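# Raise the ball off its ring and hold it

## Task

Pick the ball up from the ring it rests on so that it ends at least about four finger-widths (roughly 7 to 8 cm) above where it lay, and keep it there gripped securely and motionless.

## Robot and tools

Robot: two seven-joint arms, left_arm and right_arm, each with a parallel two-finger gripper. Cameras: cam_left_wrist (672x504) and cam_right_wrist (672x504), both on the wrists; images arrive in that order. Occasionally a loose object gets a brief external shove.

Frame: everything uses the scene frame. Its origin sits at table-top height, halfway between the nominal arm bases; +z is up, +x points out over the table, and left_arm is on the +y side (this has nothing to do with which side of an image things appear on). Actual bases are slightly offset from nominal; only a BASES line gives calibrated places. Printed hand position and orientation may be wrong by a few centimetres, more when reaching far.

Gripper: fingers point along the gripper's +z and close along its y. end_effector_position is the point between the pads when closed, about 2 cm short of the fingertips; closing pushes the tips roughly 10 mm further out along +z, mostly while the pads are more than 40 mm apart.

Row layout (used by execute_actions and move): one flat list of 14 numbers, each in [-1, 1], covering both arms even if one is idle: dx, dy, dz, rx, ry, rz, opening for left_arm, then the same seven for right_arm. dx..dz are position offsets along scene axes; rx..rz form a single rotation vector, turning about the Hand target position. Scale: 1.0 = 0.6 m or 180 degrees. These are offsets from the arm's Hand target at the beginning of the action or move, never absolute poses; rows within one action or one move's list all count from that same start, but each new action or call starts from the updated Hand target, so repeating an offset moves further. A translation longer than 1.0 may be shortened along its direction. Opening is absolute, not an offset: +1 fully open (0.084 m), -1 closed. A 0 in the opening slot commands half-open, so always resend the opening you want.

execute_actions(actions, cameras): actions is a list of actions; each action is a list of up to 15 rows, one per 1/30 s step, the last row repeated to fill 15 steps (0.5 s). An empty list just reports state and images. cameras picks images: omitted/null/["all"] for all, [] for none; an unknown name invalidates the call.

move(target, speed, blend, opening_speed, blocking, cameras): straight-line path for each gripper toward target, which is one 14-number row or a list of up to 15 rows, all offsets from the same starting Hand targets. speed in m/s, 0.002 to 1, default 0.25 (turn rate up to twice that in rad/s), one value or one per target. blend in m rounds corners in a list. opening_speed (0.2 or more per second on the -1..1 scale) ramps the fingers. blocking=false returns after about 0.5 s while the move continues. Paths do not avoid obstacles or the other arm, run at least 0.5 s and are capped at 10 s. The result adds a move: line with the ending (done, off_target, moving, held, fault) and limits (paced = pose clipped, held = steps withheld). done means within 3 mm and 2 degrees; neither done nor off_target says anything about contact.

wait(seconds 0 to 10): lets time pass with commands held. stop(): brakes a running move. zoom_image(camera, region [x0,y0,x1,y1], at most 504x504 px) enlarges part of the latest image of cam_left_wrist or cam_right_wrist. clear_fault(arm): clears a reported torque fault on left_arm or right_arm. finished_scene(scene 1 to 3): ends the scene irreversibly; the goal must hold at that moment.

Control: each step the command is clipped to 70 mm and 16 degrees from the measured pose; Hand target in the result is the clipped command and the base for the next offsets. Grippers often settle short; the next action, even all zeros, re-asks for it. To stop pushing against something, command the target back past the gripper. Big wrist turns can swing the elbow.

Results: end_effector_position (m), end_effector_quat_wxyz, velocities (m/s, rad/s); "within noise" means the arm is still. grip_measured is the finger opening on the command scale; the last Joint positions number is opening in metres. Joint torques include the arm's own weight and carry offsets and noise. Tool commands lists current gripper commands.

Gripping: to hold, keep commanding an opening well below grip_measured; roughly 24 N per pad at most for objects up to about 6 cm. Fast closing can squeeze too hard.

Avoid: dropping the ball, letting go while it moves, fast impacts, hard pushes, anything falling off the table, grippers clamping the other arm's fingers or arms colliding. Contact torque at the load limits (waist 41.8, shoulder 42, upper arm roll 26.7, elbow 26.7, forearm roll 26.7, wrist pitch 14.4, wrist roll 15 N m) or a motor at torque limit for 1 s triggers a torque fault needing clear_fault. Long loads or stretched arms heat motors: MOTOR HOT at 65 °C, brakes at 80 °C for 30-60 s. Thinking time lets the simulation run.

Each tool is called after "Request:" by a JSON object that holds its "fn" and its "kwargs".

## Session

Request:
{"fn": "execute_actions", "kwargs": {"actions": []}}

Scene clock: 0.00 s.
left_arm: end_effector_position=(+0.3796, +0.4863, +0.1922) grip_measured=+1.00 end_effector_quat_wxyz=(-0.378, -0.403, +0.760, -0.341) | right_arm: end_effector_position=(+0.0303, -0.6186, +0.2195) grip_measured=+1.00 end_effector_quat_wxyz=(-0.450, +0.635, +0.448, +0.440)
Joint positions: left_arm=[0.524 0.641 0.259 1.69 -0.576 2.069 2.985 0.084] | right_arm=[-1.292 0.496 -0.361 1.352 0.164 2.255 -3 0.084]
Joint velocities: within noise
Joint torques (N m): no reading
Motor temperatures (°C): left_arm=[36 39 38 32 44 35 38] | right_arm=[38 32 35 33 42 37 38]
Hand target: left_arm +0.3796, +0.4863, +0.1922; -0.378, -0.403, +0.760, -0.341 | right_arm +0.0303, -0.6186, +0.2195; -0.450, +0.635, +0.448, +0.440
Tool commands: left_gripper/opening=+1.0 right_gripper/opening=+1.0

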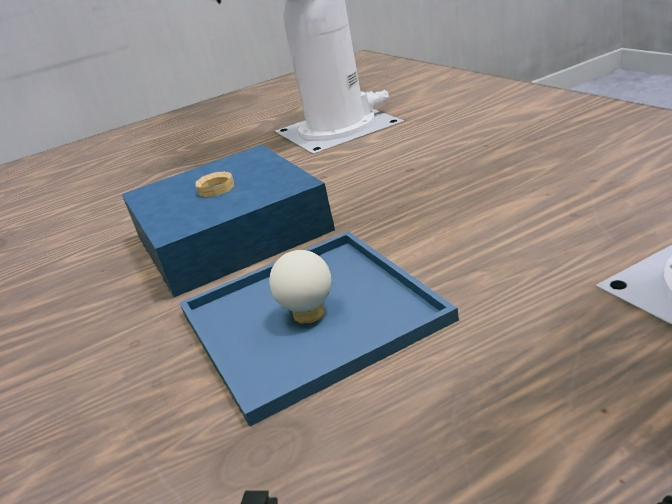

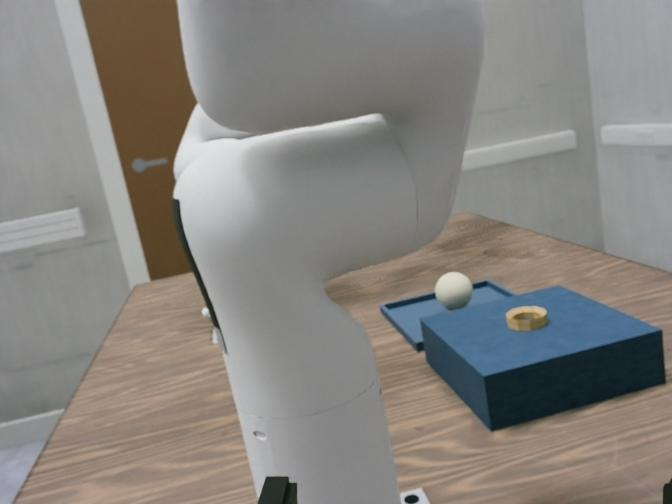

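Request:
{"fn": "move", "kwargs": {"target": [-0.066,-0.477,0.097,0.320,-0.1165,0,1,0,0,0,0,0,0,1]}}

Scene clock: 4.80 s.
left_arm: end_effector_position=(+0.3400, +0.2002, +0.2504) grip_measured=+1.00 end_effector_quat_wxyz=(+0.000, -0.469, +0.883, +0.001) | right_arm: end_effector_position=(+0.0303, -0.6186, +0.2195) grip_measured=+1.00 end_effector_quat_wxyz=(-0.450, +0.635, +0.448, +0.440)
Joint positions: left_arm=[-0.003 -0.394 -0.281 0.81 -0.113 1.193 1.945 0.084] | right_arm=[-1.292 0.496 -0.361 1.352 0.164 2.255 -3 0.084]
Joint velocities: within noise
Joint torques (N m): left_arm=[-1.78 -6.42 1.32 18.88 1.12 -1.36 -0.62] | right_arm=[0.07 -19.51 -4.2 15.39 -0.24 1.45 0.06]
Motor temperatures (°C): left_arm=[36 40 38 33 44 35 38] | right_arm=[38 32 35 33 42 37 38]
Hand target: left_arm +0.3400, +0.2001, +0.2504; +0.000, -0.469, +0.883, +0.001 | right_arm +0.0303, -0.6186, +0.2195; -0.450, +0.635, +0.448, +0.440
Off the commanded pose: left_arm 0.000 m, 0 deg | right_arm 0.000 m, 0 deg.
move: done

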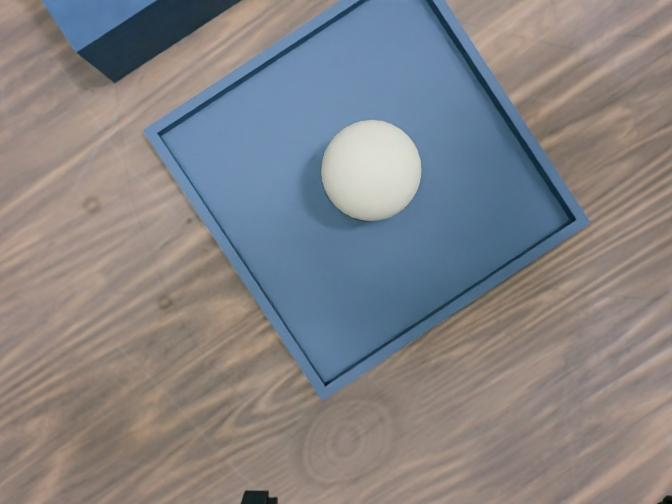

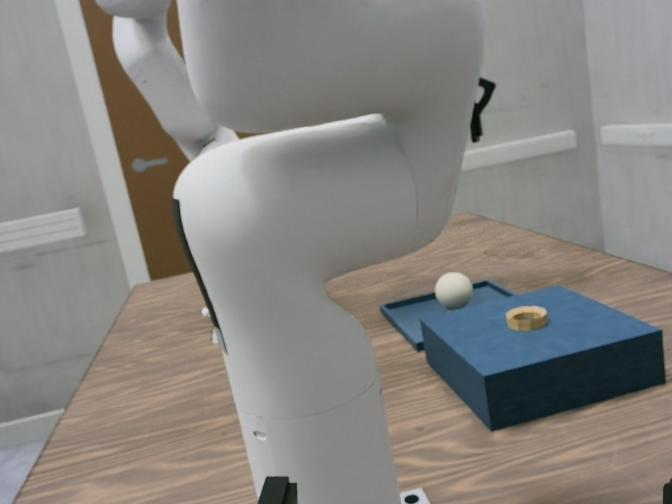

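Request:
{"fn": "move", "kwargs": {"target": [-0.0667,-0.1167,0,0,0,0,1,0,0,0,0,0,0,1], "cameras": ["cam_left_wrist"]}}

Request:
{"fn": "move", "kwargs": {"target": [0,0,-0.1333,0,0,0,1,0,0,0,0,0,0,1], "cameras": ["cam_left_wrist"]}}

Scene clock: 6.30 s.
left_arm: end_effector_position=(+0.3001, +0.1302, +0.2504) grip_measured=+1.00 end_effector_quat_wxyz=(+0.000, -0.469, +0.883, +0.001) | right_arm: end_effector_position=(+0.0303, -0.6186, +0.2195) grip_measured=+1.00 end_effector_quat_wxyz=(-0.450, +0.635, +0.448, +0.440)
Joint positions: left_arm=[-0.084 -0.44 -0.4 0.792 -0.177 1.208 1.78 0.084] | right_arm=[-1.292 0.496 -0.361 1.352 0.164 2.255 -3 0.084]
Joint velocities: within noise
Joint torques (N m): left_arm=[-1.56 -8.21 2.72 18.84 -1.56 -1.42 -0.61] | right_arm=[0.26 -19.49 -4.06 15.45 -0.23 1.37 0.19]
Motor temperatures (°C): left_arm=[36 40 38 34 44 35 38] | right_arm=[38 32 35 33 42 37 38]
Hand target: left_arm +0.3000, +0.1301, +0.2504; +0.000, -0.469, +0.883, +0.001 | right_arm +0.0303, -0.6186, +0.2195; -0.450, +0.635, +0.448, +0.440
Off the commanded pose: left_arm 0.000 m, 0 deg | right_arm 0.000 m, 0 deg.
move: done
Images, in order (width x height): cam_left_wrist 672x504.

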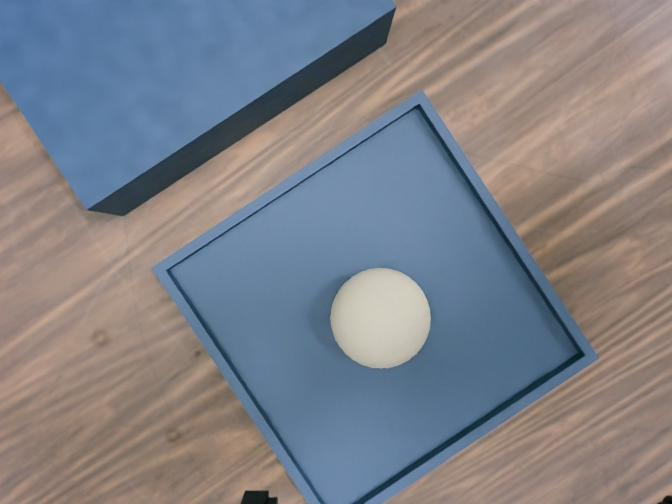

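Scene clock: 7.40 s.
left_arm: end_effector_position=(+0.3000, +0.1301, +0.1704) grip_measured=+1.00 end_effector_quat_wxyz=(+0.000, -0.469, +0.883, +0.001) | right_arm: end_effector_position=(+0.0303, -0.6186, +0.2195) grip_measured=+1.00 end_effector_quat_wxyz=(-0.450, +0.635, +0.448, +0.440)
Joint positions: left_arm=[-0.084 -0.352 -0.445 0.625 -0.181 0.954 1.767 0.084] | right_arm=[-1.292 0.496 -0.361 1.352 0.164 2.255 -3 0.084]
Joint velocities: within noise
Joint torques (N m): left_arm=[2.03 -5.73 1.93 14.78 1.15 -2.57 -0.71] | right_arm=[-0.02 -19.36 -4.21 15.41 -0.17 1.5 0.18]
Motor temperatures (°C): left_arm=[36 40 38 34 44 35 38] | right_arm=[38 32 35 34 42 37 38]
Hand target: left_arm +0.3000, +0.1301, +0.1704; +0.000, -0.469, +0.883, +0.001 | right_arm +0.0303, -0.6186, +0.2195; -0.450, +0.635, +0.448, +0.440
Off the commanded pose: left_arm 0.000 m, 0 deg | right_arm 0.000 m, 0 deg.
move: done
Images, in order (width x height): cam_left_wrist 672x504.

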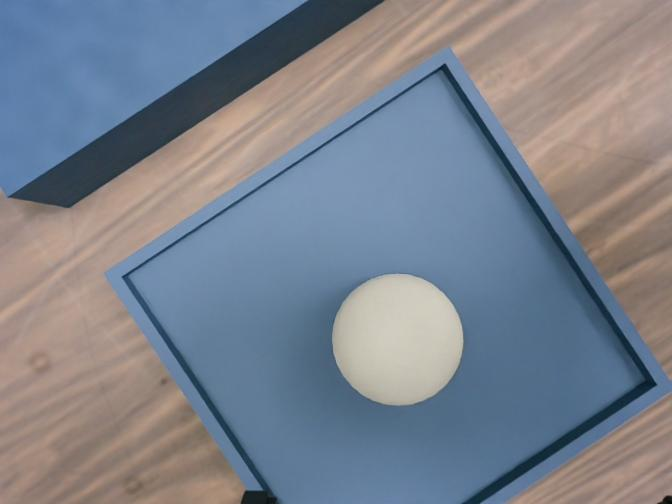

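Request:
{"fn": "move", "kwargs": {"target": [-0.0374,-0.0551,-0.0833,0,0,0,1,0,0,0,0,0,0,1], "cameras": ["cam_left_wrist","cam_right_wrist"]}}

Request:
{"fn": "zoom_image", "kwargs": {"camera": "cam_right_wrist", "region": [350, 220, 560, 380]}}

Scene clock: 10.70 s.
left_arm: end_effector_position=(+0.2776, +0.0971, +0.1205) grip_measured=+1.00 end_effector_quat_wxyz=(+0.000, -0.469, +0.883, +0.001) | right_arm: end_effector_position=(+0.0303, -0.6186, +0.2195) grip_measured=+1.00 end_effector_quat_wxyz=(-0.450, +0.635, +0.448, +0.440)
Joint positions: left_arm=[-0.122 -0.256 -0.542 0.551 -0.185 0.782 1.65 0.084] | right_arm=[-1.292 0.496 -0.361 1.352 0.164 2.255 -3 0.084]
Joint velocities: within noise
Joint torques (N m): left_arm=[1.97 -6.35 1.85 13.71 1.28 -2.45 -0.78] | right_arm=[-0.09 -19.2 -4.24 15.42 -0.09 1.54 0.18]
Motor temperatures (°C): left_arm=[36 40 38 34 44 35 38] | right_arm=[38 32 35 34 42 37 38]
Hand target: left_arm +0.2776, +0.0971, +0.1204; +0.000, -0.469, +0.883, +0.001 | right_arm +0.0303, -0.6186, +0.2195; -0.450, +0.635, +0.448, +0.440
Off the commanded pose: left_arm 0.000 m, 0 deg | right_arm 0.000 m, 0 deg.
move: done

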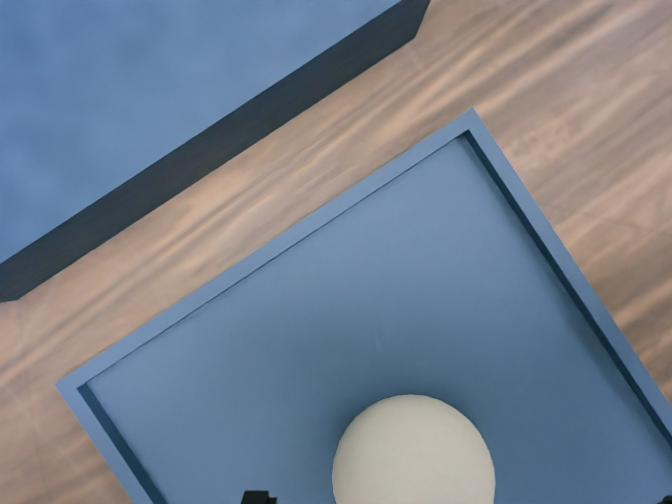

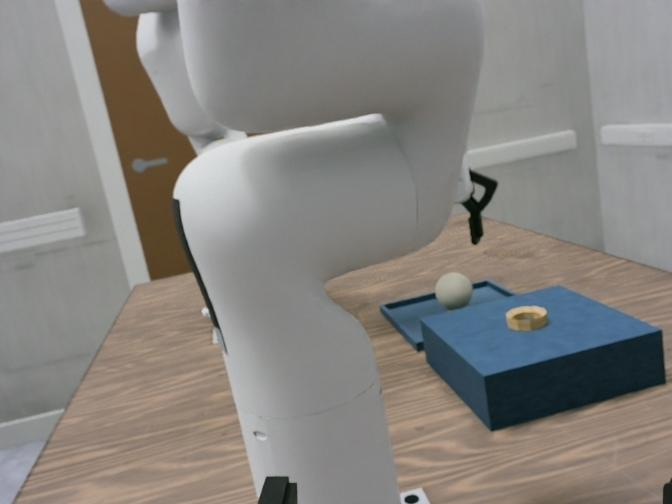

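Scaled by 2.400 from the camera's 672x504 image, which has a finer 960x720 frame.

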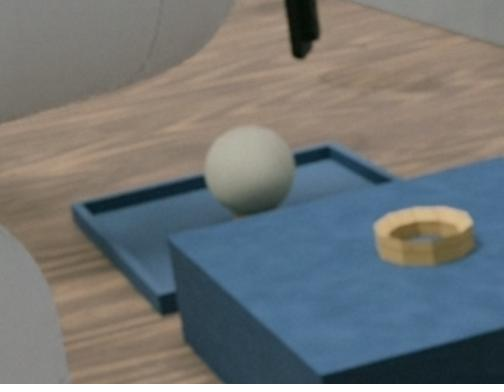

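Request:
{"fn": "move", "kwargs": {"target": [0,0,-0.14,0,0,0,1,0,0,0,0,0,0,1], "speed": 0.12, "cameras": ["cam_left_wrist","cam_right_wrist"]}}

Request:
{"fn": "zoom_image", "kwargs": {"camera": "cam_right_wrist", "region": [350, 220, 560, 380]}}

Scene clock: 12.60 s.
left_arm: end_effector_position=(+0.2776, +0.0971, +0.0364) grip_measured=+1.00 end_effector_quat_wxyz=(+0.000, -0.469, +0.883, +0.001) | right_arm: end_effector_position=(+0.0303, -0.6186, +0.2195) grip_measured=+1.00 end_effector_quat_wxyz=(-0.450, +0.635, +0.448, +0.440)
Joint positions: left_arm=[-0.078 0.021 -0.577 0.484 0.028 0.468 1.487 0.084] | right_arm=[-1.292 0.496 -0.361 1.352 0.164 2.255 -3 0.084]
Joint velocities: within noise
Joint torques (N m): left_arm=[1.95 -8.23 1.31 14 1.17 -2.65 -0.59] | right_arm=[0.06 -19.17 -3.99 15.16 -0.11 1.47 0.06]
Motor temperatures (°C): left_arm=[36 40 38 35 44 35 38] | right_arm=[38 33 35 34 42 37 38]
Hand target: left_arm +0.2776, +0.0971, +0.0364; +0.000, -0.469, +0.883, +0.001 | right_arm +0.0303, -0.6186, +0.2195; -0.450, +0.635, +0.448, +0.440
Off the commanded pose: left_arm 0.000 m, 0 deg | right_arm 0.000 m, 0 deg.
move: done

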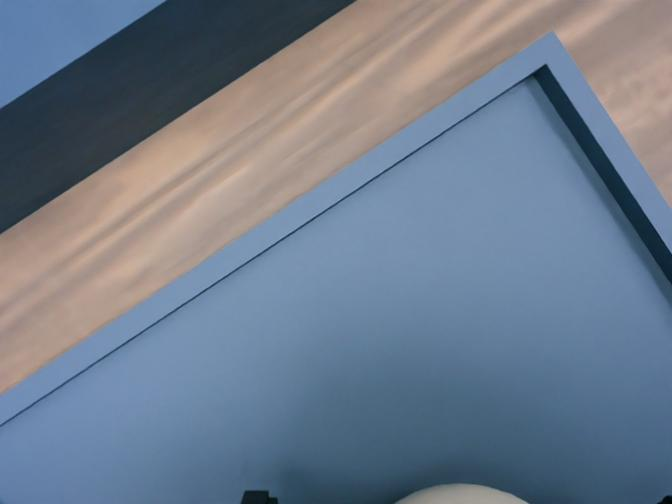

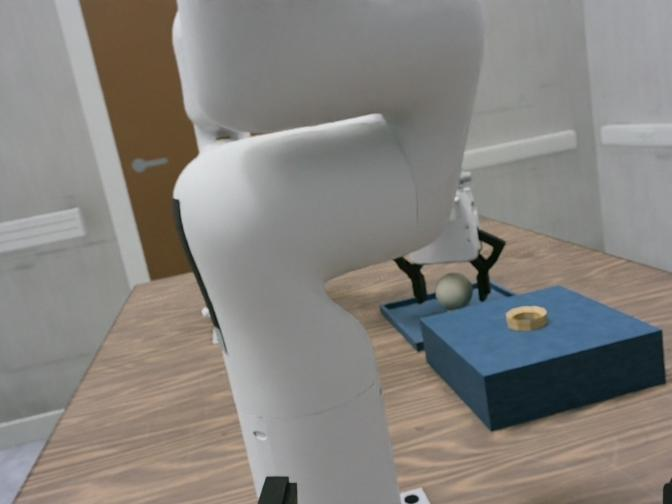

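Scaled by 2.400 from the camera's 672x504 image, which has a finer 960x720 frame.

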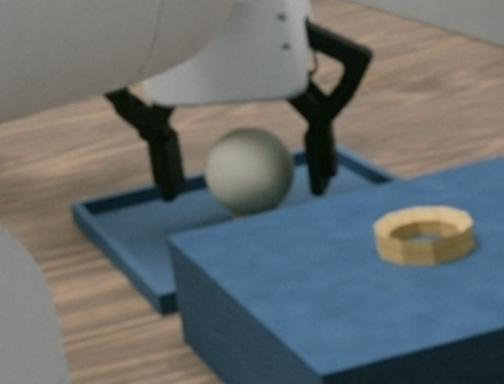

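Request:
{"fn": "move", "kwargs": {"target": [0,0,0,0,0,0,-0.4,0,0,0,0,0,0,1], "opening_speed": 0.8, "cameras": ["cam_left_wrist","cam_right_wrist"]}}

Request:
{"fn": "zoom_image", "kwargs": {"camera": "cam_right_wrist", "region": [350, 220, 560, 380]}}

Scene clock: 14.80 s.
left_arm: end_effector_position=(+0.2776, +0.0970, +0.0364) grip_measured=+0.23 end_effector_quat_wxyz=(+0.000, -0.469, +0.883, +0.001) | right_arm: end_effector_position=(+0.0303, -0.6186, +0.2195) grip_measured=+1.00 end_effector_quat_wxyz=(-0.450, +0.635, +0.448, +0.440)
Joint positions: left_arm=[-0.078 0.021 -0.577 0.484 0.028 0.468 1.487 0.054] | right_arm=[-1.292 0.496 -0.361 1.352 0.164 2.255 -3 0.084]
Joint velocities: within noise
Joint torques (N m): left_arm=[1.38 -8.54 0.49 8.76 0.91 -0.72 -0.67] | right_arm=[0.01 -19.23 -4.11 15.2 0.02 1.44 0.13]
Motor temperatures (°C): left_arm=[36 40 38 35 44 35 38] | right_arm=[38 33 35 34 42 37 38]
Hand target: left_arm +0.2776, +0.0971, +0.0364; +0.000, -0.469, +0.883, +0.001 | right_arm +0.0303, -0.6186, +0.2195; -0.450, +0.635, +0.448, +0.440
Off the commanded pose: left_arm 0.000 m, 0 deg | right_arm 0.000 m, 0 deg.
move: done

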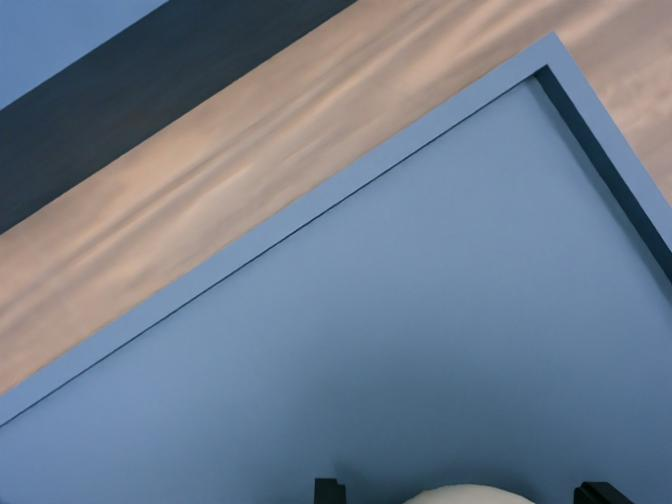

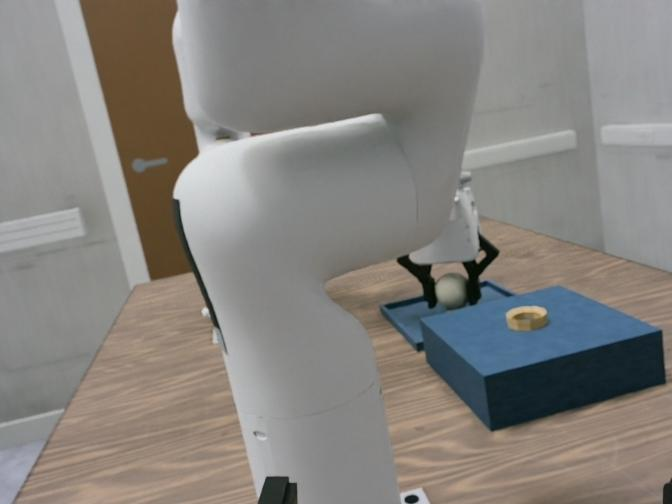

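Scaled by 2.400 from the camera's 672x504 image, which has a finer 960x720 frame.

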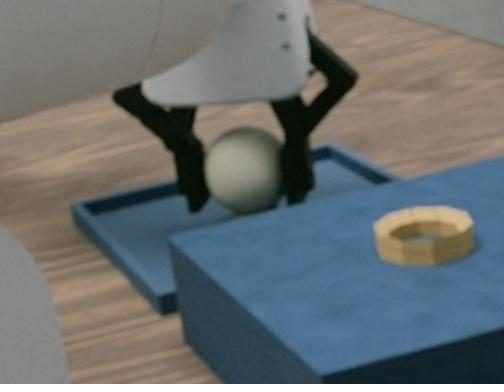

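Request:
{"fn": "move", "kwargs": {"target": [[0,0,0.01,0,0,0,-1,0,0,0,0,0,0,1],[0,0,0.22,0,0,0,-1,0,0,0,0,0,0,1]], "opening_speed": 2, "speed": 0.15}}

Request:
{"fn": "wait", "kwargs": {"seconds": 1}}

Scene clock: 16.60 s.
left_arm: end_effector_position=(+0.2776, +0.0970, +0.1683) grip_measured=+0.23 end_effector_quat_wxyz=(+0.000, -0.469, +0.883, +0.001) | right_arm: end_effector_position=(+0.0303, -0.6186, +0.2195) grip_measured=+1.00 end_effector_quat_wxyz=(-0.450, +0.635, +0.448, +0.440)
Joint positions: left_arm=[-0.121 -0.36 -0.517 0.623 -0.214 0.952 1.682 0.054] | right_arm=[-1.292 0.496 -0.361 1.352 0.164 2.255 -3 0.084]
Joint velocities: within noise
Joint torques (N m): left_arm=[-1.89 -8.47 5.17 18.12 -1.52 -1.45 0.7] | right_arm=[-0.03 -19.37 -4.07 15.35 -0.13 1.58 0.17]
Motor temperatures (°C): left_arm=[36 40 38 35 44 35 38] | right_arm=[38 33 35 34 42 37 38]
Hand target: left_arm +0.2776, +0.0971, +0.1684; +0.000, -0.469, +0.883, +0.001 | right_arm +0.0303, -0.6186, +0.2195; -0.450, +0.635, +0.448, +0.440
Off the commanded pose: left_arm 0.000 m, 0 deg | right_arm 0.000 m, 0 deg.
move: done

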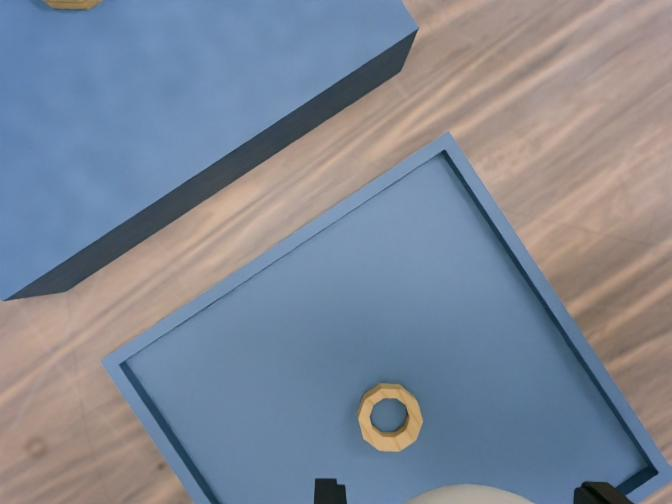

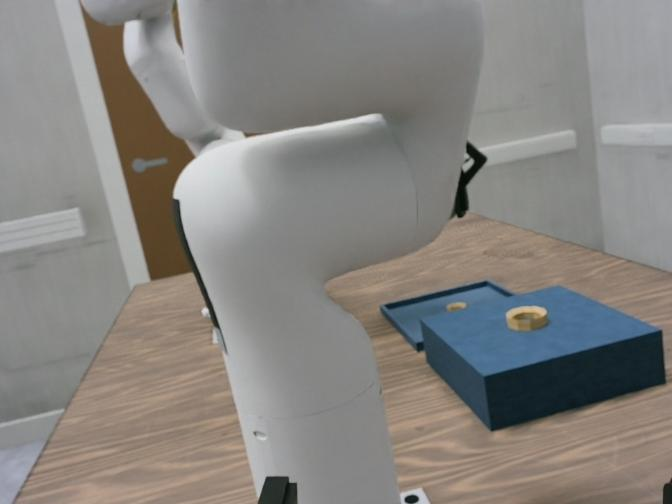

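Scene clock: 17.60 s.
left_arm: end_effector_position=(+0.2776, +0.0971, +0.1684) grip_measured=+0.23 end_effector_quat_wxyz=(+0.000, -0.469, +0.883, +0.001) | right_arm: end_effector_position=(+0.0303, -0.6186, +0.2195) grip_measured=+1.00 end_effector_quat_wxyz=(-0.450, +0.635, +0.448, +0.440)
Joint positions: left_arm=[-0.121 -0.36 -0.517 0.623 -0.214 0.952 1.682 0.054] | right_arm=[-1.292 0.496 -0.361 1.352 0.164 2.255 -3 0.084]
Joint velocities: within noise
Joint torques (N m): left_arm=[-1.91 -8.78 5.15 18.26 -1.52 -1.52 0.71] | right_arm=[0.25 -19.44 -3.94 15.25 -0.17 1.55 0.14]
Motor temperatures (°C): left_arm=[36 40 38 36 44 35 38] | right_arm=[38 33 35 34 42 37 38]
Hand target: left_arm +0.2776, +0.0971, +0.1684; +0.000, -0.469, +0.883, +0.001 | right_arm +0.0303, -0.6186, +0.2195; -0.450, +0.635, +0.448, +0.440
Tool commands: left_gripper/opening=-1.0 right_gripper/opening=+1.0
Off the commanded pose: left_arm 0.000 m, 0 deg | right_arm 0.000 m, 0 deg.
wait: 1.00 s; at rest by 0.17 s

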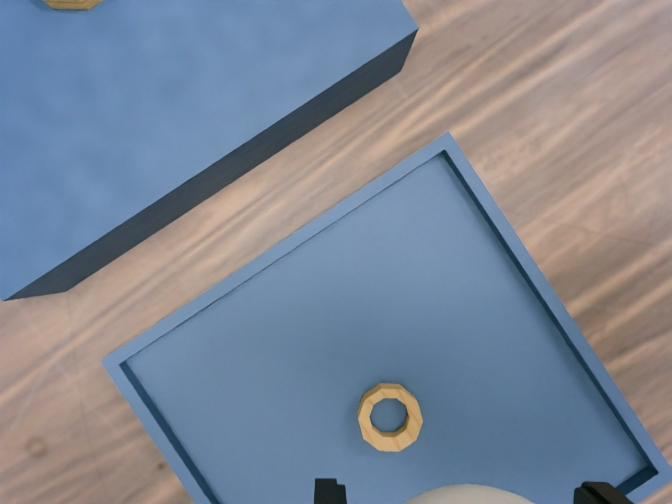

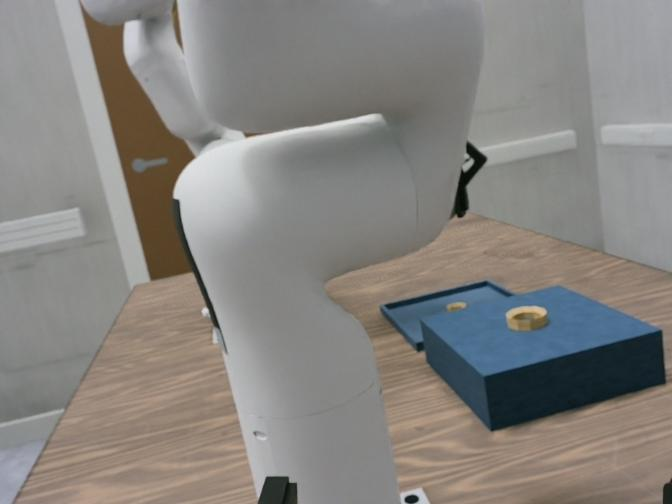

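Request:
{"fn": "finished_scene", "kwargs": {"scene": 1}}

The scene is finished: the task was done.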